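# Move the white-capped square bottle from fridge to workbench

## Task

Remove the square bottle that has a white cap from the refrigerator (its left door is already held open by a latch) and set it upright on the workbench. Everything else in the refrigerator must stay where it was. The robot must not tip over or be left leaning, or the task counts as failed.

## Robot and tools

ROBOT. A LinearBot: a base that can drive in any direction, carrying a column roughly 1.7 m tall. A carriage rides up and down the column (lift_m) and holds two identical six-joint arms, each with a two-finger gripper. Arm bases sit about 0.57 m + lift_m above the floor, and some carriage parts extend about 0.15 m lower. Reach is about 0.78 m from the shoulder, but a hand gets only about 0.38 m below its arm base. A hand is about 0.16 m long and 0.1 m wide (0.14 m open). The wrist camera juts 0.11 m to one side of joint 6's axis. Fingertips taper to about 0.005 m thick. Parked pose for joints 1-6 is 0, 0.05, 0.05, 1.45, 0, 0; with both arms parked the robot is about 0.85 m wide and 0.65 m long. Cameras: carriage_camera is fixed on the carriage, facing forward and tilted about 20 degrees down; left_wrist_camera and right_wrist_camera look out past the fingertips. Images are 672x504 pixels.

FRAMES. Base frame, in metres: origin on the floor below the base centre, x forward, y left, z up. left_hand and right_hand report the point between each hand's finger pads in this frame, plus quat_wxyz. The hand's z axis runs along the fingers and the fingers open along its y axis; a hand pointing straight up with joints 1, 5 and 6 at 0 reads (1, 0, 0, 0). Hand readings can be off, usually too high, more so at long reach. base_odometry is in the odometry frame (the base frame at scene start), counts wheel rotation only (slip looks like travel), heading in rad, left positive, -3.142 to 3.142, and can drift a degree or two.

move. One action per call. Optional keys: base, joints, speeds, min_time_s, cameras. An unknown key makes the call invalid; an out-of-range number gets it refused.
- base: exactly one key, each a relative offset from where the base last reported itself: translate_m (-2 to 2 m, forward positive), strafe_m (-2 to 2 m, left positive), rotate_rad (-6.3 to 6.3 rad, counter-clockwise/left positive).
- joints: one shared object for both arms, keyed by joint name, each an absolute target. lift_m 0 to 1 m. For left_ and right_ alike: joint1_rad -2.617 to 3.054 (turn about vertical, 0 ahead, positive left); joint2_rad 0 to 3.141 (shoulder: 0 upper arm level pointing back, 1.57 vertical, 3.14 level pointing forward); joint3_rad 0 to 3.141 (elbow, 0 folded, 3.14 straight); joint4_rad -1.57 to 1.57 (wrist pitch, positive lifts the fingertips); joint5_rad -1.57 to 1.57 (wrist yaw, positive swings fingertips to the right, opposite sense to joint 1); joint6_rad -2.094 to 2.094 (roll about the finger direction, positive clockwise viewed from the forearm); gripper_m 0 to 0.093 m (pad gap). Done tolerances: lift 0.004, joint1 0.02, joint2 0.105, joint3 0.06, joint4 0.04, joint5 0.025, joint6 0.02, gripper 0.004. Omitted joints keep pushing toward their previous targets.
- speeds: top-speed caps for this action only: translate_m and strafe_m 0.02 to 0.5 m/s, rotate_rad 0.05 to 1.57 rad/s, lift_m 0.08 to 0.25 m/s (defaults are the maxima).
- min_time_s: 0.1 to 8 s, minimum duration of each arm and gripper motion; reduces path wobble.
- cameras: list of carriage_camera, left_wrist_camera, right_wrist_camera or all; omitted/null means all, [] means none.
An action lasts at most 15 s; a drive is cut off at 14 s (time_out). If a call is refused or a stop interrupts it, the remaining move, wait and finished_scene calls in that same reply are skipped.

wait: seconds 0 to 10; nothing new commanded; returns state and images like an empty move. zoom_image: camera plus region [x0, y0, x1, y1] in pixels from the top-left, at most 504 by 504, on that camera's latest image. read_manual: only licence texts. finished_scene: scene number; final, and the goal must hold with the robot gone.

RESULTS. The move line says done or the worst status. base_status/joint_status words: done (base: wheels turned the full amount, even if slipping), off_target (resting short, may still push), contact_stop and time_out (target dropped, holds position), not_followed (a self-collision check blocked the arm; the robot may keep trying), limit_stop_at_motor_heat (resend later). on_its_own lists uncommanded behaviour; its "held at" is a target, not a reading. motor_effort is percent of maximum, peak in brackets, with sizable error; a lift effort that keeps dropping while lowering means a hand or load is resting on something. Joint torques are in N m, joints 1-3 wrap at ±28. A gripper squeezing a hard object reads up to 0.005 m narrower than it; closed on nothing it reads 0.000-0.002. To release, command well above the reading. The pictures line gives image order; images may lag the state slightly. Time used tracks elapsed time; the simulation keeps running while you think, holding the last command.

CAUTIONS. Arms have no contact stop: a blocked arm keeps pressing and snaps to target once free. The base stops on wheel strain but ignores the arms. If pinned after a stop, drive about 0.2 m back (or undo the turn); raise the lift if the carriage rests on something. Never reverse under a table edge into the column. Tipping risk rises with a high carriage, outstretched or loaded arms, pushing/pulling and abrupt stops; only images reveal a lean. A loaded level hand sags 7 to 25 cm per kg. Keep the arms from striking or pressing on each other. Arms held extended heat up (MOTOR HOT at 75 °C; at 100 °C the arm goes limp and drops its load for 30-60 s); park arms when idle. Avoid drops, releasing moving objects, slams and hard pushes, and don't disturb the other refrigerator contents.

Each tool is called after "Emit:" in YAML: its name, and indented under it one key for each argument.

## Session

Emit:
move:
  cameras: ["carriage_camera"]

Emit:
move:
  base: {"rotate_rad": 1.5}
  cameras: ["carriage_camera"]

Emit:
move:
  base: {"rotate_rad": 1.5}
  cameras: ["carriage_camera"]

Emit:
move:
  base: {"rotate_rad": 1.5}
  cameras: ["carriage_camera"]

Scene clock: 0.00 s.
Joint torques (N m): no reading
base_odometry: x=+0.000 y=+0.000 heading=+0.000
base_status: not commanded
joint_positions: lift_m=+0.300 left_joint1_rad=-0.007 left_joint2_rad=+0.050 left_joint3_rad=+0.032 left_joint4_rad=+1.420 left_joint5_rad=+0.044 left_joint6_rad=+0.030 left_gripper_m=+0.09396 right_joint1_rad=+0.008 right_joint2_rad=+0.053 right_joint3_rad=+0.060 right_joint4_rad=+1.485 right_joint5_rad=+0.002 right_joint6_rad=-0.014 right_gripper_m=+0.09396
joint_status: not commanded
motor_effort: lift_m=+24 drive_wheels=-1
left_hand: x=+0.2762 y=+0.2938 z=+1.2770 quat_wxyz=(+0.996, +0.024, +0.083, +0.010) (m; base frame)
right_hand: x=+0.2532 y=-0.3019 z=+1.2865 quat_wxyz=(+0.999, +0.001, +0.040, -0.003) (m; base frame)
pictures: carriage_camera
camera_calibration:
carriage_camera: T_world_to_cam=[[0.0454457, -0.998547, 0.0289474, -0.039313], [-0.353787, -0.0431872, -0.934329, 1.22887], [0.934221, 0.03222, -0.355235, 0.336645], [0, 0, 0, 1]] pos_world=[0.122044, 0.00296896, 1.2689]

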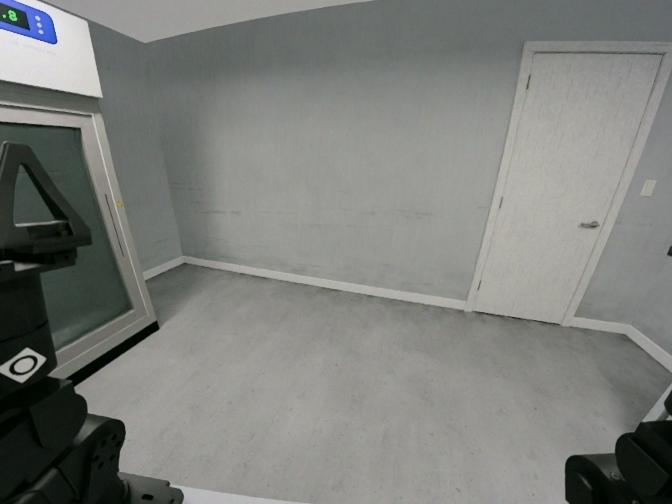

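Scene clock: 3.03 s.
Joint torques (N m): left_arm=[0.35 3.75 4.96 0.02 -0.07 0] | right_arm=[0.06 3.33 6.04 -0.29 -0.02 -0.15]
move: done
base_odometry: x=+0.000 y=+0.000 heading=+1.500
base_status: done
joint_positions: lift_m=+0.300 left_joint1_rad=-0.007 left_joint2_rad=+0.050 left_joint3_rad=+0.032 left_joint4_rad=+1.420 left_joint5_rad=+0.044 left_joint6_rad=+0.030 left_gripper_m=+0.09397 right_joint1_rad=+0.008 right_joint2_rad=+0.053 right_joint3_rad=+0.060 right_joint4_rad=+1.483 right_joint5_rad=+0.002 right_joint6_rad=-0.014 right_gripper_m=+0.09397
joint_status: not commanded
motor_effort: lift_m=+24(24) drive_wheels=+2(13)
left_hand: x=+0.2763 y=+0.2938 z=+1.2769 quat_wxyz=(+0.996, +0.024, +0.084, +0.010) (m; base frame)
right_hand: x=+0.2536 y=-0.3019 z=+1.2865 quat_wxyz=(+0.999, +0.001, +0.040, -0.003) (m; base frame)
pictures: carriage_camera
camera_calibration:
carriage_camera: T_world_to_cam=[[0.0454457, -0.998547, 0.0289474, -0.039313], [-0.353787, -0.0431872, -0.934329, 1.22887], [0.934221, 0.03222, -0.355235, 0.336645], [0, 0, 0, 1]] pos_world=[0.122044, 0.00296896, 1.2689]

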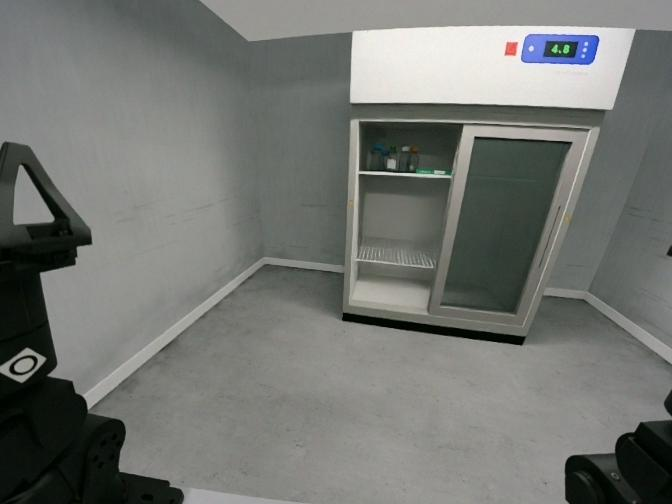

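Scene clock: 6.07 s.
Joint torques (N m): left_arm=[0.35 3.74 4.97 0.03 -0.06 0] | right_arm=[0.06 3.34 6.05 -0.29 -0.02 -0.16]
move: done
base_odometry: x=+0.000 y=+0.000 heading=+2.999
base_status: done
joint_positions: lift_m=+0.300 left_joint1_rad=-0.007 left_joint2_rad=+0.050 left_joint3_rad=+0.032 left_joint4_rad=+1.420 left_joint5_rad=+0.044 left_joint6_rad=+0.030 left_gripper_m=+0.09398 right_joint1_rad=+0.008 right_joint2_rad=+0.053 right_joint3_rad=+0.060 right_joint4_rad=+1.483 right_joint5_rad=+0.002 right_joint6_rad=-0.014 right_gripper_m=+0.09398
joint_status: not commanded
motor_effort: lift_m=+24(24) drive_wheels=+4(13)
left_hand: x=+0.2764 y=+0.2938 z=+1.2769 quat_wxyz=(+0.996, +0.024, +0.084, +0.010) (m; base frame)
right_hand: x=+0.2537 y=-0.3019 z=+1.2865 quat_wxyz=(+0.999, +0.001, +0.041, -0.003) (m; base frame)
pictures: carriage_camera
camera_calibration:
carriage_camera: T_world_to_cam=[[0.0454457, -0.998547, 0.0289474, -0.039313], [-0.353787, -0.0431872, -0.934329, 1.22887], [0.934221, 0.03222, -0.355235, 0.336645], [0, 0, 0, 1]] pos_world=[0.122044, 0.00296896, 1.2689]

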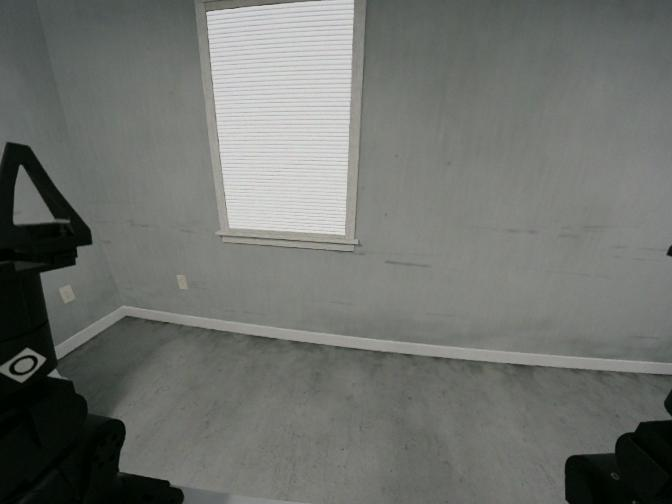

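Scene clock: 9.10 s.
Joint torques (N m): left_arm=[0.34 3.75 4.97 0.02 -0.06 0] | right_arm=[0.03 3.34 6.05 -0.28 -0.02 -0.16]
move: done
base_odometry: x=+0.000 y=+0.000 heading=-1.784
base_status: done
joint_positions: lift_m=+0.300 left_joint1_rad=-0.007 left_joint2_rad=+0.050 left_joint3_rad=+0.032 left_joint4_rad=+1.420 left_joint5_rad=+0.044 left_joint6_rad=+0.030 left_gripper_m=+0.09398 right_joint1_rad=+0.008 right_joint2_rad=+0.053 right_joint3_rad=+0.060 right_joint4_rad=+1.482 right_joint5_rad=+0.002 right_joint6_rad=-0.014 right_gripper_m=+0.09398
joint_status: not commanded
motor_effort: lift_m=+24(24) drive_wheels=+6(14)
left_hand: x=+0.2764 y=+0.2938 z=+1.2769 quat_wxyz=(+0.996, +0.024, +0.084, +0.010) (m; base frame)
right_hand: x=+0.2538 y=-0.3019 z=+1.2865 quat_wxyz=(+0.999, +0.001, +0.041, -0.003) (m; base frame)
pictures: carriage_camera
camera_calibration:
carriage_camera: T_world_to_cam=[[0.0454457, -0.998547, 0.0289474, -0.039313], [-0.353787, -0.0431872, -0.934329, 1.22887], [0.934221, 0.03222, -0.355235, 0.336645], [0, 0, 0, 1]] pos_world=[0.122044, 0.00296896, 1.2689]

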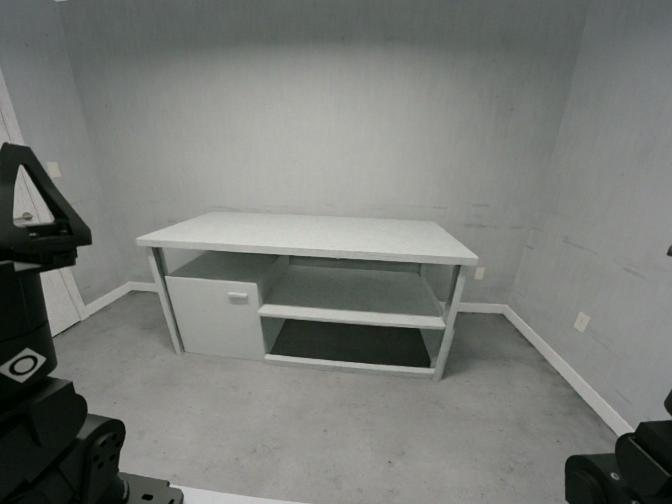

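Emit:
move:
  base: {"rotate_rad": 3.099}
  joints: {"lift_m": 0.415}
  cameras: []

Emit:
move:
  base: {"strafe_m": 0.25}
  joints: {"right_joint1_rad": 0.0, "right_joint2_rad": 1.4, "right_joint3_rad": 1.36, "right_joint4_rad": 0.04, "right_joint5_rad": 0.0, "right_joint6_rad": 0.0, "right_gripper_m": 0.075}
  cameras: []

Emit:
move:
  base: {"translate_m": 1.05}
  speeds: {"translate_m": 0.35}
  cameras: ["carriage_camera", "right_wrist_camera"]

Emit:
zoom_image:
  camera: "carriage_camera"
  region: [330, 100, 570, 280]

Scene clock: 57.63 s.
Joint torques (N m): left_arm=[0.35 3.71 5 0.06 -0.06 0] | right_arm=[0.09 3.34 6.06 -0.26 -0.02 -0.16]
move: done
base_odometry: x=+0.000 y=+0.000 heading=+1.315
base_status: done
joint_positions: lift_m=+0.415 left_joint1_rad=-0.007 left_joint2_rad=+0.050 left_joint3_rad=+0.032 left_joint4_rad=+1.417 left_joint5_rad=+0.044 left_joint6_rad=+0.030 left_gripper_m=+0.09400 right_joint1_rad=+0.008 right_joint2_rad=+0.053 right_joint3_rad=+0.060 right_joint4_rad=+1.480 right_joint5_rad=+0.002 right_joint6_rad=-0.014 right_gripper_m=+0.09400
joint_status: all done
motor_effort: lift_m=+26(32) drive_wheels=+3(14)
left_hand: x=+0.2769 y=+0.2938 z=+1.3916 quat_wxyz=(+0.996, +0.024, +0.085, +0.010) (m; base frame)
right_hand: x=+0.2544 y=-0.3019 z=+1.4012 quat_wxyz=(+0.999, +0.001, +0.042, -0.003) (m; base frame)
pictures: none
No camera images: "cameras" was empty.

Scene clock: 60.00 s.
Joint torques (N m): left_arm=[0.34 3.75 5.01 0.06 -0.06 0] | right_arm=[-0.55 -4.4 10.71 1.86 -0.01 -0.04]
move: done
base_odometry: x=-0.242 y=+0.063 heading=+1.316
base_status: done
joint_positions: lift_m=+0.415 left_joint1_rad=-0.007 left_joint2_rad=+0.050 left_joint3_rad=+0.032 left_joint4_rad=+1.417 left_joint5_rad=+0.044 left_joint6_rad=+0.030 left_gripper_m=+0.09400 right_joint1_rad=+0.006 right_joint2_rad=+1.389 right_joint3_rad=+1.329 right_joint4_rad=+0.042 right_joint5_rad=+0.000 right_joint6_rad=-0.011 right_gripper_m=+0.07507
joint_status: all done
motor_effort: lift_m=+26(26) drive_wheels=-6(16)
left_hand: x=+0.2769 y=+0.2938 z=+1.3916 quat_wxyz=(+0.996, +0.024, +0.085, +0.010) (m; base frame)
right_hand: x=+0.6992 y=-0.2988 z=+1.3812 quat_wxyz=(+0.701, -0.006, +0.713, -0.002) (m; base frame)
pictures: none
No camera images: "cameras" was empty.

Scene clock: 64.77 s.
Joint torques (N m): left_arm=[0.32 3.74 5.03 0.05 -0.07 0] | right_arm=[-0.59 -4.49 10.62 1.91 -0.01 -0.04]
move: done
base_odometry: x=+0.022 y=+1.079 heading=+1.316
base_status: done
joint_positions: lift_m=+0.415 left_joint1_rad=-0.007 left_joint2_rad=+0.050 left_joint3_rad=+0.032 left_joint4_rad=+1.418 left_joint5_rad=+0.044 left_joint6_rad=+0.030 left_gripper_m=+0.09400 right_joint1_rad=+0.006 right_joint2_rad=+1.389 right_joint3_rad=+1.331 right_joint4_rad=+0.036 right_joint5_rad=+0.000 right_joint6_rad=-0.011 right_gripper_m=+0.07507
joint_status: not commanded
motor_effort: lift_m=+26(26) drive_wheels=-2(14)
left_hand: x=+0.2767 y=+0.2938 z=+1.3917 quat_wxyz=(+0.996, +0.024, +0.085, +0.010) (m; base frame)
right_hand: x=+0.6991 y=-0.2988 z=+1.3802 quat_wxyz=(+0.699, -0.006, +0.715, -0.001) (m; base frame)
pictures: carriage_camera, right_wrist_camera
camera_calibration:
carriage_camera: T_world_to_cam=[[0.0454457, -0.998547, 0.0289474, -0.0426364], [-0.353787, -0.0431872, -0.934329, 1.33614], [0.934221, 0.03222, -0.355235, 0.377429], [0, 0, 0, 1]] pos_world=[0.122044, 0.00296896, 1.38371]
right_wrist_camera: T_world_to_cam=[[0.0435164, -0.998763, -0.0240475, -0.294125], [-0.619849, -0.00811408, -0.784679, 1.51659], [0.783513, 0.0490522, -0.619436, 0.444949], [0, 0, 0, 1]] pos_world=[0.604233, -0.303281, 1.45858]

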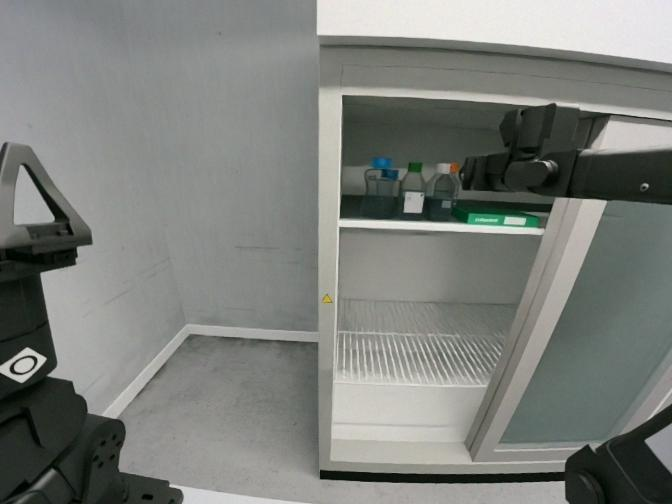

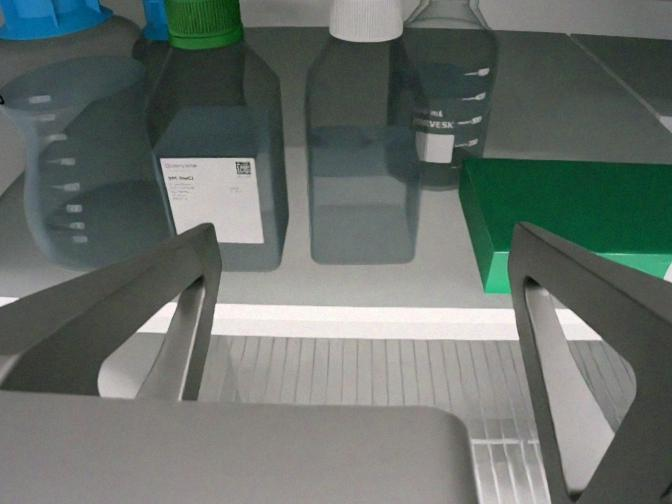

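Scaled by 2.100 from the camera's 672x504 image, which has a finer 960x720 frame.

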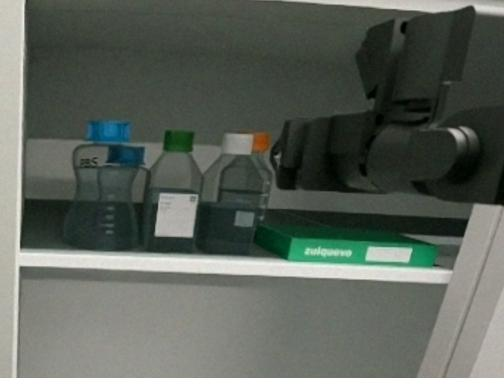

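Emit:
move:
  base: {"strafe_m": 0.004}
  joints: {"lift_m": 0.418, "right_gripper_m": 0.08}
  cameras: []

Emit:
move:
  base: {"translate_m": 0.13}
  speeds: {"translate_m": 0.15}
  cameras: ["right_wrist_camera"]

Scene clock: 94.83 s.
Joint torques (N m): left_arm=[0.35 3.74 5 0.06 -0.07 0] | right_arm=[-0.21 -4.48 10.37 1.96 -0.01 -0.05]
move: done
base_odometry: x=+0.019 y=+1.080 heading=+1.316
base_status: done
joint_positions: lift_m=+0.418 left_joint1_rad=-0.007 left_joint2_rad=+0.050 left_joint3_rad=+0.032 left_joint4_rad=+1.418 left_joint5_rad=+0.044 left_joint6_rad=+0.030 left_gripper_m=+0.09400 right_joint1_rad=+0.003 right_joint2_rad=+1.390 right_joint3_rad=+1.334 right_joint4_rad=+0.035 right_joint5_rad=-0.001 right_joint6_rad=-0.010 right_gripper_m=+0.07994
joint_status: all done
motor_effort: lift_m=+26(30) drive_wheels=+3(6)
left_hand: x=+0.2767 y=+0.2938 z=+1.3946 quat_wxyz=(+0.996, +0.024, +0.085, +0.010) (m; base frame)
right_hand: x=+0.6992 y=-0.3003 z=+1.3841 quat_wxyz=(+0.699, -0.005, +0.715, -0.002) (m; base frame)
pictures: none
No camera images: "cameras" was empty.

Scene clock: 96.67 s.
Joint torques (N m): left_arm=[0.34 3.73 5 0.05 -0.07 -0.01] | right_arm=[-0.2 -4.48 10.4 1.94 -0.01 -0.05]
move: done
base_odometry: x=+0.051 y=+1.206 heading=+1.316
base_status: done
joint_positions: lift_m=+0.418 left_joint1_rad=-0.007 left_joint2_rad=+0.050 left_joint3_rad=+0.032 left_joint4_rad=+1.418 left_joint5_rad=+0.044 left_joint6_rad=+0.030 left_gripper_m=+0.09400 right_joint1_rad=+0.003 right_joint2_rad=+1.390 right_joint3_rad=+1.334 right_joint4_rad=+0.035 right_joint5_rad=-0.001 right_joint6_rad=-0.010 right_gripper_m=+0.07994
joint_status: not commanded
motor_effort: lift_m=+26(26) drive_wheels=-3(11)
left_hand: x=+0.2768 y=+0.2938 z=+1.3946 quat_wxyz=(+0.996, +0.024, +0.085, +0.010) (m; base frame)
right_hand: x=+0.6992 y=-0.3003 z=+1.3841 quat_wxyz=(+0.699, -0.005, +0.715, -0.002) (m; base frame)
pictures: right_wrist_camera
camera_calibration:
right_wrist_camera: T_world_to_cam=[[0.0408682, -0.998867, -0.0244023, -0.293194], [-0.618972, -0.00613797, -0.785389, 1.5206], [0.784349, 0.0472018, -0.618521, 0.444893], [0, 0, 0, 1]] pos_world=[0.604238, -0.304528, 1.46228]

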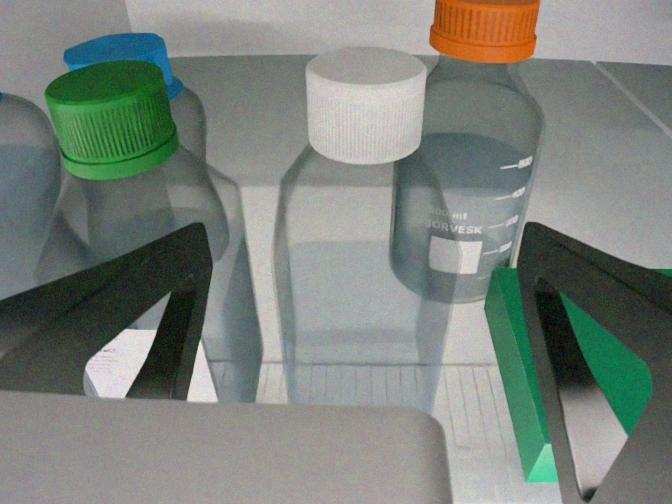

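Emit:
move:
  base: {"translate_m": 0.082}
  speeds: {"translate_m": 0.12}
  cameras: ["right_wrist_camera"]

Scene clock: 108.47 s.
Joint torques (N m): left_arm=[0.35 3.74 4.97 0.05 -0.07 0] | right_arm=[-0.2 -4.49 10.39 1.95 -0.01 -0.05]
move: done
base_odometry: x=+0.072 y=+1.286 heading=+1.317
base_status: done
joint_positions: lift_m=+0.418 left_joint1_rad=-0.007 left_joint2_rad=+0.050 left_joint3_rad=+0.032 left_joint4_rad=+1.418 left_joint5_rad=+0.044 left_joint6_rad=+0.030 left_gripper_m=+0.09400 right_joint1_rad=+0.003 right_joint2_rad=+1.390 right_joint3_rad=+1.334 right_joint4_rad=+0.034 right_joint5_rad=-0.001 right_joint6_rad=-0.010 right_gripper_m=+0.07994
joint_status: not commanded
motor_effort: lift_m=+26(26) drive_wheels=-5(12)
left_hand: x=+0.2767 y=+0.2938 z=+1.3946 quat_wxyz=(+0.996, +0.024, +0.085, +0.010) (m; base frame)
right_hand: x=+0.6992 y=-0.3003 z=+1.3839 quat_wxyz=(+0.699, -0.005, +0.715, -0.002) (m; base frame)
pictures: right_wrist_camera
camera_calibration:
right_wrist_camera: T_world_to_cam=[[0.0408496, -0.998867, -0.0244313, -0.293145], [-0.619571, -0.00613963, -0.784917, 1.52021], [0.783877, 0.0472005, -0.619119, 0.445938], [0, 0, 0, 1]] pos_world=[0.604293, -0.304528, 1.46217]

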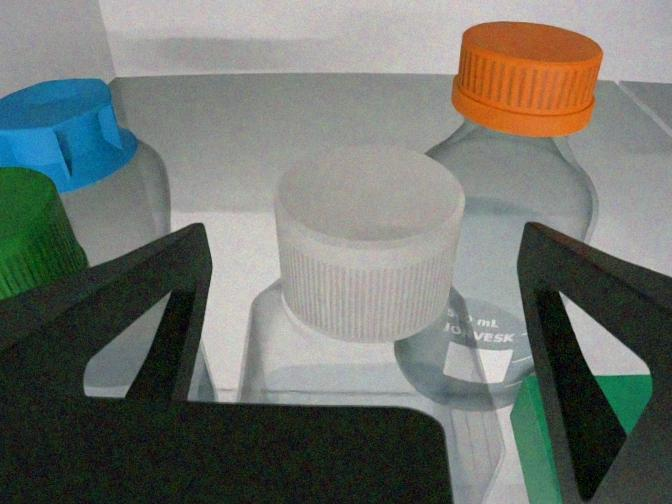

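Emit:
move:
  base: {"translate_m": 0.007}
  cameras: []

Emit:
move:
  joints: {"right_gripper_m": 0.035}
  min_time_s: 2.5
  cameras: ["right_wrist_camera"]

Emit:
move:
  joints: {"lift_m": 0.44, "right_joint4_rad": 0.155}
  speeds: {"lift_m": 0.08}
  min_time_s: 0.6
  cameras: ["carriage_camera", "right_wrist_camera"]

Emit:
zoom_image:
  camera: "carriage_camera"
  region: [330, 40, 630, 290]

Scene clock: 129.00 s.
Joint torques (N m): left_arm=[0.35 3.71 4.89 0.08 -0.06 0] | right_arm=[-0.23 -4.6 10.37 1.92 -0.01 -0.05]
move: done
base_odometry: x=+0.073 y=+1.292 heading=+1.317
base_status: done
joint_positions: lift_m=+0.418 left_joint1_rad=-0.007 left_joint2_rad=+0.050 left_joint3_rad=+0.032 left_joint4_rad=+1.417 left_joint5_rad=+0.044 left_joint6_rad=+0.030 left_gripper_m=+0.09400 right_joint1_rad=+0.003 right_joint2_rad=+1.392 right_joint3_rad=+1.334 right_joint4_rad=+0.035 right_joint5_rad=-0.001 right_joint6_rad=-0.010 right_gripper_m=+0.07994
joint_status: not commanded
motor_effort: lift_m=+26(26) drive_wheels=+3(13)
left_hand: x=+0.2770 y=+0.2938 z=+1.3945 quat_wxyz=(+0.996, +0.024, +0.085, +0.010) (m; base frame)
right_hand: x=+0.6998 y=-0.3003 z=+1.3832 quat_wxyz=(+0.699, -0.005, +0.715, -0.002) (m; base frame)
pictures: none
No camera images: "cameras" was empty.

Scene clock: 131.80 s.
Joint torques (N m): left_arm=[0.35 3.73 4.98 0.07 -0.07 0] | right_arm=[-0.21 -4.64 10.39 1.93 -0.01 -0.11]
move: off_target
base_odometry: x=+0.073 y=+1.292 heading=+1.317
base_status: not commanded
joint_positions: lift_m=+0.418 left_joint1_rad=-0.007 left_joint2_rad=+0.050 left_joint3_rad=+0.032 left_joint4_rad=+1.417 left_joint5_rad=+0.044 left_joint6_rad=+0.030 left_gripper_m=+0.09400 right_joint1_rad=+0.003 right_joint2_rad=+1.392 right_joint3_rad=+1.334 right_joint4_rad=+0.035 right_joint5_rad=-0.001 right_joint6_rad=-0.004 right_gripper_m=+0.04200
joint_status: right_gripper_m off_target (ended at +0.04203, target +0.03500)
motor_effort: lift_m=+26(26) drive_wheels=+3(6)
left_hand: x=+0.2770 y=+0.2938 z=+1.3945 quat_wxyz=(+0.996, +0.024, +0.085, +0.010) (m; base frame)
right_hand: x=+0.6998 y=-0.3003 z=+1.3832 quat_wxyz=(+0.699, -0.003, +0.715, +0.000) (m; base frame)
pictures: right_wrist_camera
camera_calibration:
right_wrist_camera: T_world_to_cam=[[0.0406686, -0.998693, -0.0309512, -0.283986], [-0.620487, -0.000963231, -0.784216, 1.52127], [0.783161, 0.0510978, -0.619716, 0.447571], [0, 0, 0, 1]] pos_world=[0.604961, -0.30502, 1.46159]

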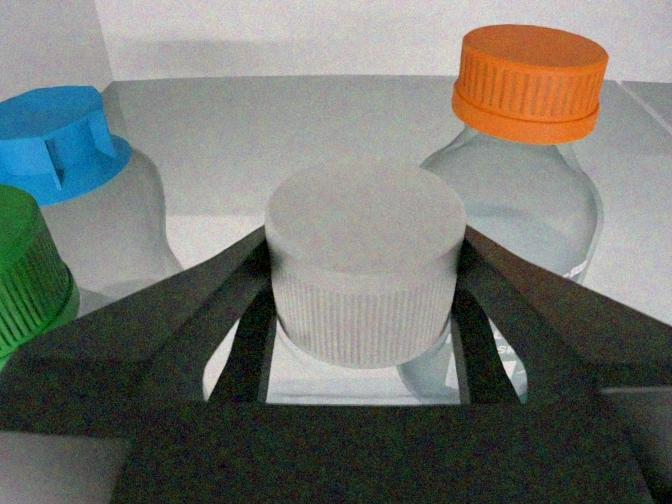

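Scene clock: 132.73 s.
Joint torques (N m): left_arm=[0.34 3.73 5 0.07 -0.06 -0.01] | right_arm=[-0.21 -5.68 10.37 3.02 -0.01 -0.11]
move: off_target
base_odometry: x=+0.073 y=+1.292 heading=+1.317
base_status: not commanded
joint_positions: lift_m=+0.440 left_joint1_rad=-0.007 left_joint2_rad=+0.050 left_joint3_rad=+0.032 left_joint4_rad=+1.417 left_joint5_rad=+0.044 left_joint6_rad=+0.030 left_gripper_m=+0.09400 right_joint1_rad=+0.003 right_joint2_rad=+1.403 right_joint3_rad=+1.334 right_joint4_rad=+0.034 right_joint5_rad=-0.001 right_joint6_rad=-0.004 right_gripper_m=+0.04199
joint_status: right_joint4_rad off_target (ended at +0.034, target +0.155); the others done
motor_effort: lift_m=+26(31) drive_wheels=+2(5)
left_hand: x=+0.2770 y=+0.2938 z=+1.4166 quat_wxyz=(+0.996, +0.024, +0.085, +0.010) (m; base frame)
right_hand: x=+0.7031 y=-0.3003 z=+1.4000 quat_wxyz=(+0.694, -0.003, +0.720, +0.000) (m; base frame)
pictures: carriage_camera, right_wrist_camera
camera_calibration:
carriage_camera: T_world_to_cam=[[0.0454457, -0.998547, 0.0289474, -0.0433585], [-0.353787, -0.0431872, -0.934329, 1.35945], [0.934221, 0.03222, -0.355235, 0.38629], [0, 0, 0, 1]] pos_world=[0.122044, 0.00296896, 1.40865]
right_wrist_camera: T_world_to_cam=[[0.040288, -0.998694, -0.0314115, -0.282679], [-0.630014, -0.000989676, -0.776583, 1.53247], [0.775538, 0.0510767, -0.629231, 0.474073], [0, 0, 0, 1]] pos_world=[0.609202, -0.305008, 1.47951]

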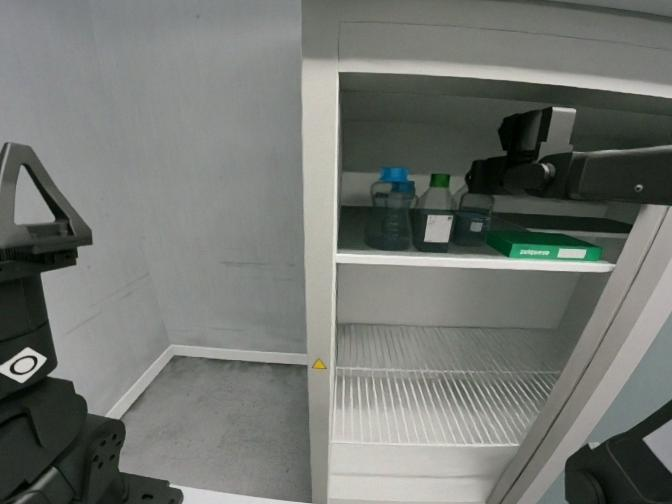

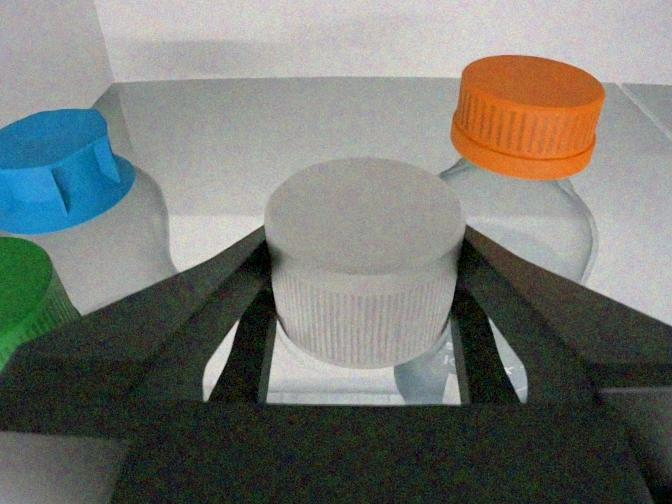

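Scaled by 1.680 from the camera's 672x504 image, which has a finer 960x720 frame.

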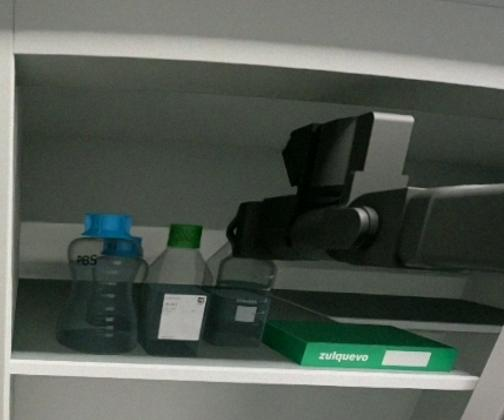

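Emit:
move:
  base: {"translate_m": -0.25}
  speeds: {"translate_m": 0.15}
  cameras: ["right_wrist_camera"]

Emit:
move:
  base: {"translate_m": -0.3}
  joints: {"lift_m": 0.25}
  speeds: {"translate_m": 0.25, "lift_m": 0.12}
  cameras: []

Emit:
move:
  base: {"strafe_m": -0.42}
  speeds: {"strafe_m": 0.3}
  cameras: []

Emit:
move:
  base: {"rotate_rad": 3.1416}
  speeds: {"rotate_rad": 0.8}
  cameras: ["carriage_camera", "right_wrist_camera"]

Scene clock: 158.47 s.
Joint torques (N m): left_arm=[0.34 3.73 4.97 0.07 -0.06 0] | right_arm=[-0.23 -5.93 10.4 2.95 -0.01 -0.12]
move: done
base_odometry: x=+0.010 y=+1.050 heading=+1.317
base_status: done
joint_positions: lift_m=+0.440 left_joint1_rad=-0.007 left_joint2_rad=+0.050 left_joint3_rad=+0.032 left_joint4_rad=+1.417 left_joint5_rad=+0.044 left_joint6_rad=+0.030 left_gripper_m=+0.09400 right_joint1_rad=+0.003 right_joint2_rad=+1.405 right_joint3_rad=+1.334 right_joint4_rad=+0.041 right_joint5_rad=-0.001 right_joint6_rad=-0.004 right_gripper_m=+0.04199
joint_status: not commanded
motor_effort: lift_m=+26(26) drive_wheels=-2(15)
left_hand: x=+0.2770 y=+0.2938 z=+1.4166 quat_wxyz=(+0.996, +0.024, +0.085, +0.010) (m; base frame)
right_hand: x=+0.7038 y=-0.3003 z=+1.4008 quat_wxyz=(+0.696, -0.003, +0.718, +0.000) (m; base frame)
pictures: right_wrist_camera
camera_calibration:
right_wrist_camera: T_world_to_cam=[[0.0404552, -0.998694, -0.0312107, -0.283079], [-0.625858, -0.000978139, -0.779937, 1.53536], [0.778887, 0.051086, -0.62508, 0.465863], [0, 0, 0, 1]] pos_world=[0.609515, -0.305007, 1.47985]

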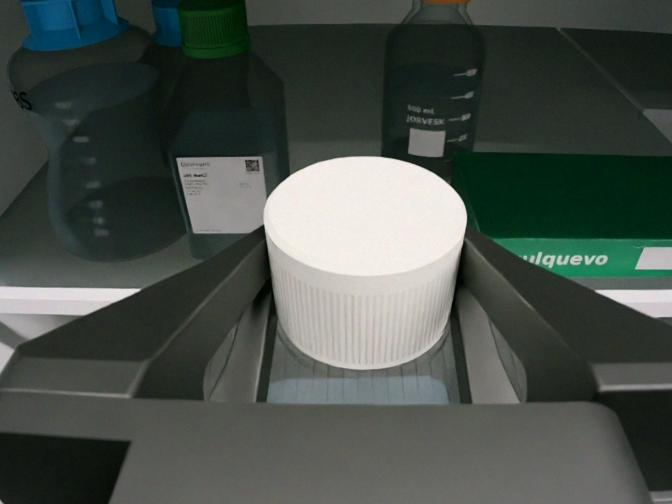

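Scene clock: 160.97 s.
Joint torques (N m): left_arm=[0.35 3.74 4.97 0.06 -0.07 0] | right_arm=[-0.23 -6.17 10.43 2.96 -0.01 -0.11]
move: done
base_odometry: x=-0.065 y=+0.760 heading=+1.317
base_status: done
joint_positions: lift_m=+0.250 left_joint1_rad=-0.007 left_joint2_rad=+0.050 left_joint3_rad=+0.032 left_joint4_rad=+1.417 left_joint5_rad=+0.044 left_joint6_rad=+0.030 left_gripper_m=+0.09400 right_joint1_rad=+0.003 right_joint2_rad=+1.408 right_joint3_rad=+1.334 right_joint4_rad=+0.039 right_joint5_rad=-0.001 right_joint6_rad=-0.004 right_gripper_m=+0.04199
joint_status: all done
motor_effort: lift_m=+22(22) drive_wheels=-2(10)
left_hand: x=+0.2769 y=+0.2938 z=+1.2271 quat_wxyz=(+0.996, +0.024, +0.085, +0.010) (m; base frame)
right_hand: x=+0.7046 y=-0.3003 z=+1.2096 quat_wxyz=(+0.694, -0.003, +0.719, +0.000) (m; base frame)
pictures: none
No camera images: "cameras" was empty.

Scene clock: 163.93 s.
Joint torques (N m): left_arm=[0.34 3.74 5 0.05 -0.07 0] | right_arm=[-0.14 -6.12 10.45 2.97 0 -0.13]
move: done
base_odometry: x=+0.341 y=+0.654 heading=+1.317
base_status: done
joint_positions: lift_m=+0.250 left_joint1_rad=-0.007 left_joint2_rad=+0.050 left_joint3_rad=+0.032 left_joint4_rad=+1.417 left_joint5_rad=+0.044 left_joint6_rad=+0.030 left_gripper_m=+0.09400 right_joint1_rad=+0.002 right_joint2_rad=+1.408 right_joint3_rad=+1.334 right_joint4_rad=+0.040 right_joint5_rad=-0.001 right_joint6_rad=-0.002 right_gripper_m=+0.04199
joint_status: not commanded
motor_effort: lift_m=+22(22) drive_wheels=-3(11)
left_hand: x=+0.2769 y=+0.2938 z=+1.2271 quat_wxyz=(+0.996, +0.024, +0.085, +0.010) (m; base frame)
right_hand: x=+0.7046 y=-0.3008 z=+1.2099 quat_wxyz=(+0.695, -0.002, +0.719, +0.000) (m; base frame)
pictures: none
No camera images: "cameras" was empty.

Scene clock: 169.17 s.
Joint torques (N m): left_arm=[0.34 3.74 4.97 0.05 -0.07 0] | right_arm=[0.01 -6.15 10.43 2.95 0 -0.16]
move: done
base_odometry: x=+0.341 y=+0.654 heading=-1.825
base_status: done
joint_positions: lift_m=+0.250 left_joint1_rad=-0.007 left_joint2_rad=+0.050 left_joint3_rad=+0.032 left_joint4_rad=+1.417 left_joint5_rad=+0.044 left_joint6_rad=+0.030 left_gripper_m=+0.09401 right_joint1_rad=+0.000 right_joint2_rad=+1.408 right_joint3_rad=+1.334 right_joint4_rad=+0.040 right_joint5_rad=-0.001 right_joint6_rad=-0.002 right_gripper_m=+0.04199
joint_status: not commanded
motor_effort: lift_m=+22(22) drive_wheels=+3(14)
left_hand: x=+0.2769 y=+0.2938 z=+1.2271 quat_wxyz=(+0.996, +0.024, +0.085, +0.010) (m; base frame)
right_hand: x=+0.7046 y=-0.3013 z=+1.2100 quat_wxyz=(+0.695, -0.001, +0.719, +0.000) (m; base frame)
pictures: carriage_camera, right_wrist_camera
camera_calibration:
carriage_camera: T_world_to_cam=[[0.0454457, -0.998547, 0.0289474, -0.0378743], [-0.353787, -0.0431872, -0.934329, 1.18244], [0.934221, 0.03222, -0.355235, 0.318989], [0, 0, 0, 1]] pos_world=[0.122044, 0.00296896, 1.2192]
right_wrist_camera: T_world_to_cam=[[0.0379974, -0.998725, -0.0332439, -0.285961], [-0.628534, 0.00197627, -0.777779, 1.38717], [0.776853, 0.0504485, -0.627657, 0.350374], [0, 0, 0, 1]] pos_world=[0.610559, -0.306014, 1.28932]

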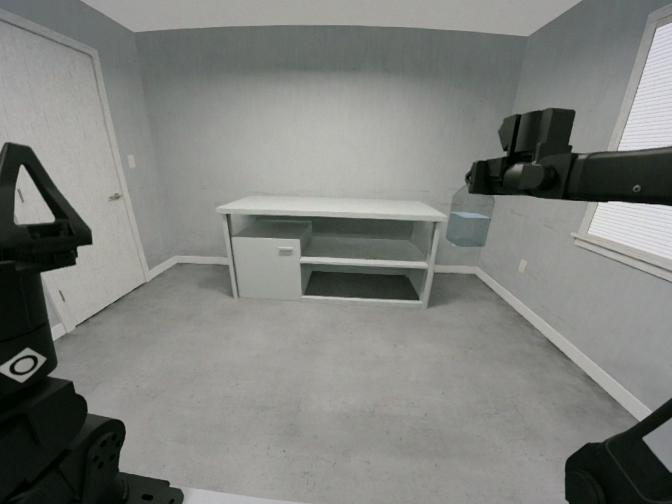

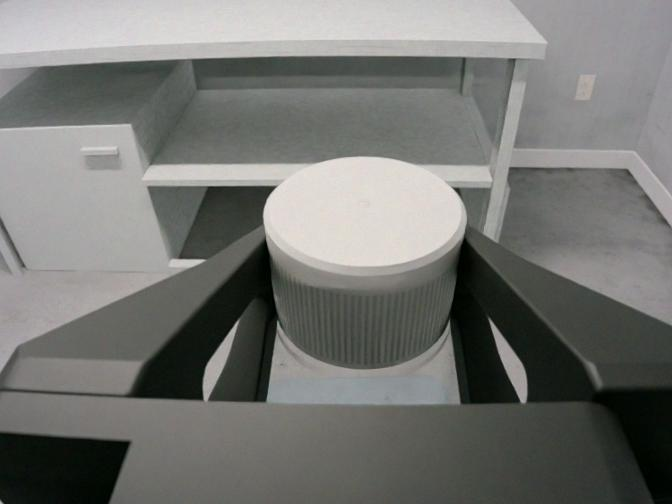

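Emit:
move:
  base: {"translate_m": 1.2}
  joints: {"lift_m": 0.15}
  speeds: {"translate_m": 0.35, "lift_m": 0.1}
  cameras: ["carriage_camera"]

Scene clock: 196.87 s.
Joint torques (N m): left_arm=[0.34 3.71 5.03 0.05 -0.07 0] | right_arm=[0.02 -6.22 10.43 2.94 -0.01 -0.14]
move: done
base_odometry: x=+0.041 y=-0.507 heading=-1.824
base_status: done
joint_positions: lift_m=+0.150 left_joint1_rad=-0.007 left_joint2_rad=+0.050 left_joint3_rad=+0.032 left_joint4_rad=+1.418 left_joint5_rad=+0.044 left_joint6_rad=+0.030 left_gripper_m=+0.09401 right_joint1_rad=+0.000 right_joint2_rad=+1.408 right_joint3_rad=+1.334 right_joint4_rad=+0.042 right_joint5_rad=-0.001 right_joint6_rad=-0.002 right_gripper_m=+0.04199
joint_status: all done
motor_effort: lift_m=+22(24) drive_wheels=-7(19)
left_hand: x=+0.2768 y=+0.2938 z=+1.1271 quat_wxyz=(+0.996, +0.024, +0.085, +0.010) (m; base frame)
right_hand: x=+0.7047 y=-0.3013 z=+1.1100 quat_wxyz=(+0.695, -0.001, +0.719, +0.000) (m; base frame)
pictures: carriage_camera
camera_calibration:
carriage_camera: T_world_to_cam=[[0.0454457, -0.998547, 0.0289474, -0.0349776], [-0.353787, -0.0431872, -0.934329, 1.08894], [0.934221, 0.03222, -0.355235, 0.283441], [0, 0, 0, 1]] pos_world=[0.122044, 0.00296896, 1.11913]

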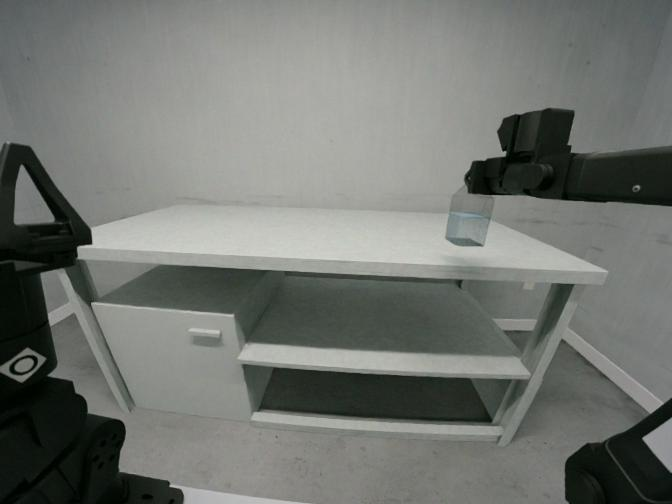

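Emit:
move:
  base: {"translate_m": 0.2}
  joints: {"lift_m": 0.08}
  speeds: {"translate_m": 0.15, "lift_m": 0.08}
  cameras: ["carriage_camera"]

Emit:
move:
  joints: {"lift_m": 0.072}
  speeds: {"lift_m": 0.08}
  cameras: ["carriage_camera", "right_wrist_camera"]

Scene clock: 216.03 s.
Joint torques (N m): left_arm=[0.36 3.71 4.97 0.03 -0.06 0] | right_arm=[-0.01 -6.26 10.44 2.94 0 -0.13]
move: done
base_odometry: x=-0.009 y=-0.701 heading=-1.823
base_status: done
joint_positions: lift_m=+0.080 left_joint1_rad=-0.007 left_joint2_rad=+0.050 left_joint3_rad=+0.032 left_joint4_rad=+1.419 left_joint5_rad=+0.044 left_joint6_rad=+0.030 left_gripper_m=+0.09401 right_joint1_rad=+0.000 right_joint2_rad=+1.409 right_joint3_rad=+1.334 right_joint4_rad=+0.041 right_joint5_rad=-0.001 right_joint6_rad=-0.002 right_gripper_m=+0.04199
joint_status: all done
motor_effort: lift_m=+22(22) drive_wheels=-6(16)
left_hand: x=+0.2766 y=+0.2938 z=+1.0572 quat_wxyz=(+0.996, +0.024, +0.084, +0.010) (m; base frame)
right_hand: x=+0.7049 y=-0.3013 z=+1.0396 quat_wxyz=(+0.695, -0.001, +0.719, +0.000) (m; base frame)
pictures: carriage_camera
camera_calibration:
carriage_camera: T_world_to_cam=[[0.0454457, -0.998547, 0.0289474, -0.0329526], [-0.353787, -0.0431872, -0.934329, 1.02358], [0.934221, 0.03222, -0.355235, 0.258591], [0, 0, 0, 1]] pos_world=[0.122044, 0.00296896, 1.04917]

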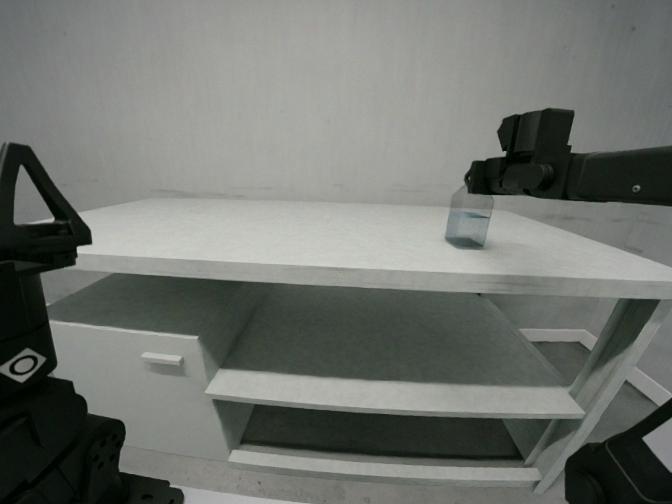

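Scene clock: 216.60 s.
Joint torques (N m): left_arm=[0.38 3.74 4.97 0.04 -0.07 0] | right_arm=[-0.02 -6.34 10.41 2.87 -0.01 -0.14]
move: done
base_odometry: x=-0.009 y=-0.701 heading=-1.823
base_status: not commanded
joint_positions: lift_m=+0.072 left_joint1_rad=-0.007 left_joint2_rad=+0.050 left_joint3_rad=+0.032 left_joint4_rad=+1.419 left_joint5_rad=+0.044 left_joint6_rad=+0.030 left_gripper_m=+0.09401 right_joint1_rad=+0.000 right_joint2_rad=+1.410 right_joint3_rad=+1.334 right_joint4_rad=+0.048 right_joint5_rad=-0.001 right_joint6_rad=-0.002 right_gripper_m=+0.04199
joint_status: all done
motor_effort: lift_m=+22(23) drive_wheels=+5(9)
left_hand: x=+0.2766 y=+0.2938 z=+1.0492 quat_wxyz=(+0.996, +0.024, +0.084, +0.010) (m; base frame)
right_hand: x=+0.7053 y=-0.3013 z=+1.0328 quat_wxyz=(+0.697, -0.001, +0.717, +0.000) (m; base frame)
pictures: carriage_camera, right_wrist_camera
camera_calibration:
carriage_camera: T_world_to_cam=[[0.0454457, -0.998547, 0.0289474, -0.0327218], [-0.353787, -0.0431872, -0.934329, 1.01613], [0.934221, 0.03222, -0.355235, 0.255759], [0, 0, 0, 1]] pos_world=[0.122044, 0.00296896, 1.0412]
right_wrist_camera: T_world_to_cam=[[0.0381744, -0.998725, -0.0330431, -0.29221], [-0.624371, 0.0019783, -0.781125, 1.25036], [0.780194, 0.0504501, -0.6235, 0.231963], [0, 0, 0, 1]] pos_world=[0.610869, -0.306014, 1.11166]

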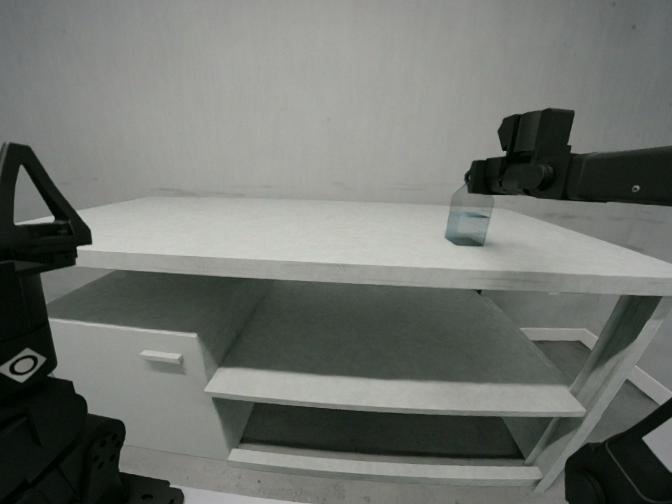

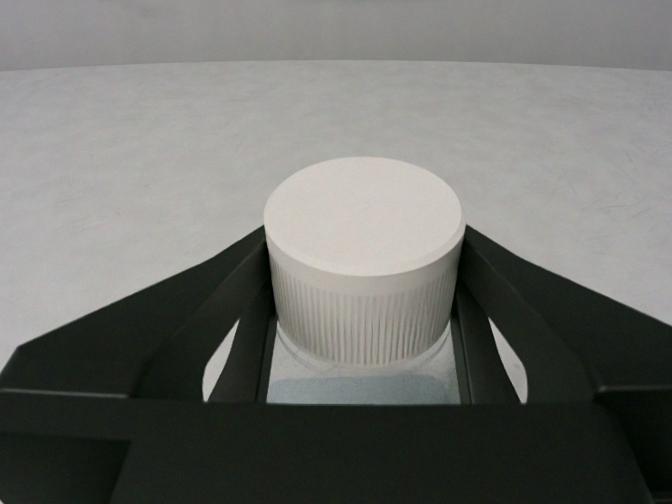

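Emit:
move:
  joints: {"lift_m": 0.068, "right_joint4_rad": 0.08}
  speeds: {"lift_m": 0.08}
  min_time_s: 0.5
  cameras: ["carriage_camera"]

Emit:
move:
  joints: {"lift_m": 0.066, "right_joint4_rad": 0.05}
  speeds: {"lift_m": 0.08}
  min_time_s: 0.5
  cameras: ["carriage_camera"]

Scene clock: 228.10 s.
Joint torques (N m): left_arm=[0.34 3.74 4.98 0.04 -0.06 0] | right_arm=[-0.01 -6.34 10.45 2.14 0 -0.13]
move: done
base_odometry: x=-0.009 y=-0.701 heading=-1.823
base_status: not commanded
joint_positions: lift_m=+0.068 left_joint1_rad=-0.007 left_joint2_rad=+0.050 left_joint3_rad=+0.032 left_joint4_rad=+1.419 left_joint5_rad=+0.044 left_joint6_rad=+0.030 left_gripper_m=+0.09401 right_joint1_rad=+0.000 right_joint2_rad=+1.410 right_joint3_rad=+1.334 right_joint4_rad=+0.053 right_joint5_rad=-0.001 right_joint6_rad=-0.002 right_gripper_m=+0.04199
joint_status: all done
motor_effort: lift_m=+21(22) drive_wheels=+5(9)
left_hand: x=+0.2766 y=+0.2938 z=+1.0452 quat_wxyz=(+0.996, +0.024, +0.084, +0.010) (m; base frame)
right_hand: x=+0.7053 y=-0.3013 z=+1.0300 quat_wxyz=(+0.699, -0.001, +0.716, +0.000) (m; base frame)
pictures: carriage_camera
camera_calibration:
carriage_camera: T_world_to_cam=[[0.0454457, -0.998547, 0.0289474, -0.0326076], [-0.353787, -0.0431872, -0.934329, 1.01244], [0.934221, 0.03222, -0.355235, 0.254357], [0, 0, 0, 1]] pos_world=[0.122044, 0.00296896, 1.03726]

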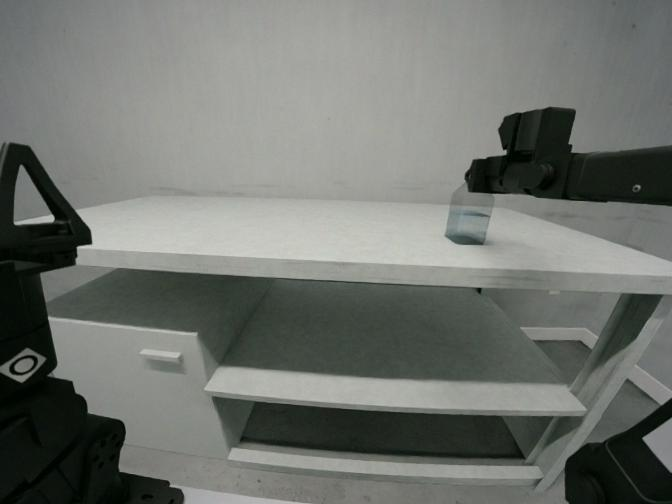

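Scene clock: 228.90 s.
Joint torques (N m): left_arm=[0.35 3.75 5.01 0.04 -0.07 0] | right_arm=[0.01 -6.35 10.39 1.81 -0.01 -0.13]
move: done
base_odometry: x=-0.009 y=-0.701 heading=-1.823
base_status: not commanded
joint_positions: lift_m=+0.066 left_joint1_rad=-0.007 left_joint2_rad=+0.050 left_joint3_rad=+0.032 left_joint4_rad=+1.419 left_joint5_rad=+0.044 left_joint6_rad=+0.030 left_gripper_m=+0.09401 right_joint1_rad=+0.000 right_joint2_rad=+1.410 right_joint3_rad=+1.334 right_joint4_rad=+0.057 right_joint5_rad=-0.001 right_joint6_rad=-0.002 right_gripper_m=+0.04199
joint_status: all done
motor_effort: lift_m=+21(21) drive_wheels=-5(9)
left_hand: x=+0.2766 y=+0.2938 z=+1.0433 quat_wxyz=(+0.996, +0.024, +0.084, +0.010) (m; base frame)
right_hand: x=+0.7054 y=-0.3013 z=+1.0292 quat_wxyz=(+0.700, -0.001, +0.714, +0.000) (m; base frame)
pictures: carriage_camera
camera_calibration:
carriage_camera: T_world_to_cam=[[0.0454457, -0.998547, 0.0289474, -0.0325526], [-0.353787, -0.0431872, -0.934329, 1.01067], [0.934221, 0.03222, -0.355235, 0.253682], [0, 0, 0, 1]] pos_world=[0.122044, 0.00296896, 1.03536]

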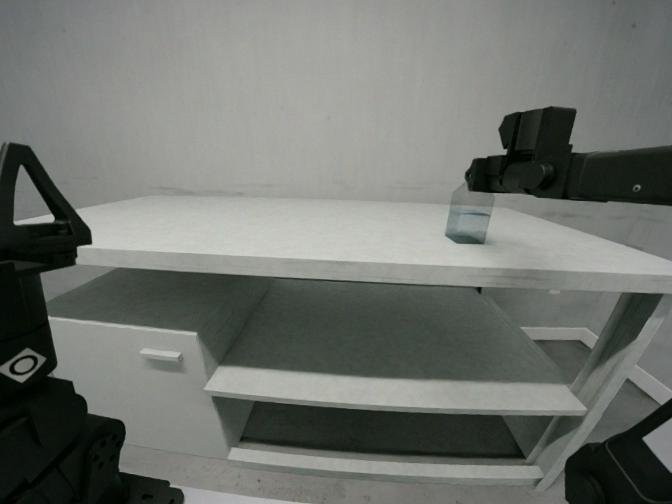

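Emit:
move:
  joints: {"lift_m": 0.062}
  speeds: {"lift_m": 0.08}
  cameras: ["carriage_camera"]

Scene clock: 236.60 s.
Joint torques (N m): left_arm=[0.35 3.74 4.94 0.05 -0.08 0] | right_arm=[0.01 -6.32 9.96 1.78 -0.01 -0.13]
move: done
base_odometry: x=-0.009 y=-0.701 heading=-1.823
base_status: not commanded
joint_positions: lift_m=+0.062 left_joint1_rad=-0.007 left_joint2_rad=+0.050 left_joint3_rad=+0.032 left_joint4_rad=+1.419 left_joint5_rad=+0.044 left_joint6_rad=+0.030 left_gripper_m=+0.09401 right_joint1_rad=+0.000 right_joint2_rad=+1.410 right_joint3_rad=+1.338 right_joint4_rad=+0.062 right_joint5_rad=-0.001 right_joint6_rad=-0.002 right_gripper_m=+0.04199
joint_status: all done
motor_effort: lift_m=+21(23) drive_wheels=-5(9)
left_hand: x=+0.2765 y=+0.2938 z=+1.0393 quat_wxyz=(+0.996, +0.024, +0.084, +0.010) (m; base frame)
right_hand: x=+0.7052 y=-0.3013 z=+1.0287 quat_wxyz=(+0.704, -0.001, +0.711, +0.000) (m; base frame)
pictures: carriage_camera
camera_calibration:
carriage_camera: T_world_to_cam=[[0.0454457, -0.998547, 0.0289474, -0.0324358], [-0.353787, -0.0431872, -0.934329, 1.0069], [0.934221, 0.03222, -0.355235, 0.252249], [0, 0, 0, 1]] pos_world=[0.122044, 0.00296896, 1.03132]

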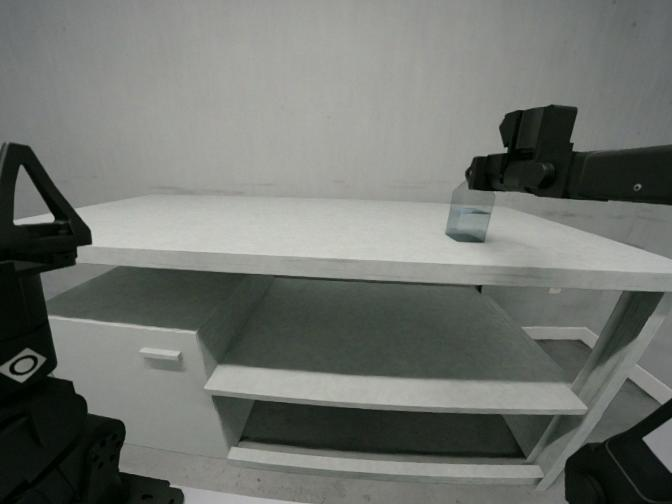

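Emit:
move:
  joints: {"right_gripper_m": 0.078, "right_joint4_rad": 0.065}
  min_time_s: 2.0
  cameras: ["carriage_camera", "right_wrist_camera"]

Scene clock: 251.47 s.
Joint torques (N m): left_arm=[0.36 3.75 4.96 0.03 -0.06 0] | right_arm=[-0.01 -6.32 9.96 1.97 0 -0.14]
move: done
base_odometry: x=-0.009 y=-0.701 heading=-1.823
base_status: not commanded
joint_positions: lift_m=+0.062 left_joint1_rad=-0.007 left_joint2_rad=+0.050 left_joint3_rad=+0.032 left_joint4_rad=+1.419 left_joint5_rad=+0.044 left_joint6_rad=+0.030 left_gripper_m=+0.09401 right_joint1_rad=+0.000 right_joint2_rad=+1.410 right_joint3_rad=+1.338 right_joint4_rad=+0.055 right_joint5_rad=-0.001 right_joint6_rad=-0.002 right_gripper_m=+0.07796
joint_status: all done
motor_effort: lift_m=+21(21) drive_wheels=+5(9)
left_hand: x=+0.2765 y=+0.2938 z=+1.0393 quat_wxyz=(+0.996, +0.024, +0.084, +0.010) (m; base frame)
right_hand: x=+0.7052 y=-0.3013 z=+1.0270 quat_wxyz=(+0.701, -0.001, +0.713, +0.000) (m; base frame)
pictures: carriage_camera, right_wrist_camera
camera_calibration:
carriage_camera: T_world_to_cam=[[0.0454457, -0.998547, 0.0289474, -0.0324358], [-0.353787, -0.0431872, -0.934329, 1.0069], [0.934221, 0.03222, -0.355235, 0.252249], [0, 0, 0, 1]] pos_world=[0.122044, 0.00296896, 1.03132]
right_wrist_camera: T_world_to_cam=[[0.0385625, -0.998724, -0.0325951, -0.293132], [-0.615091, 0.00198282, -0.788454, 1.24671], [0.787513, 0.0504537, -0.614229, 0.213743], [0, 0, 0, 1]] pos_world=[0.609818, -0.306014, 1.10471]

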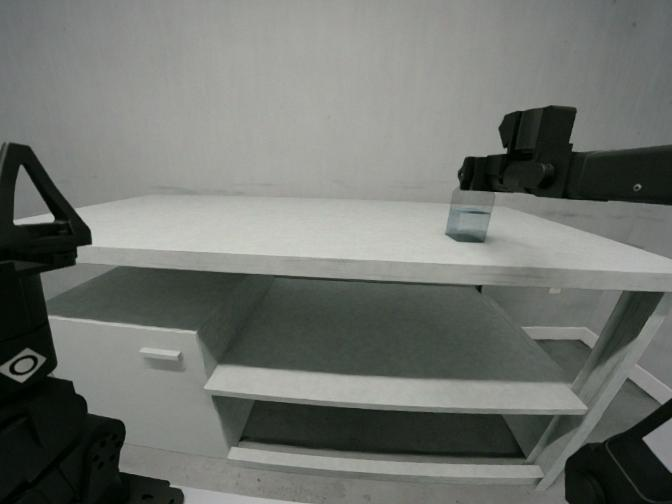

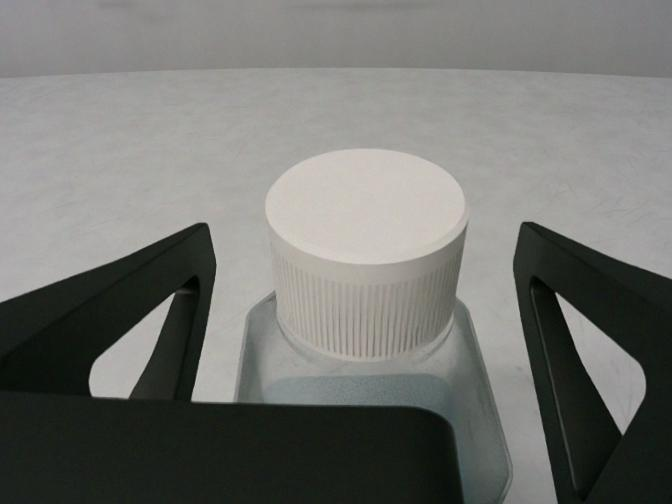

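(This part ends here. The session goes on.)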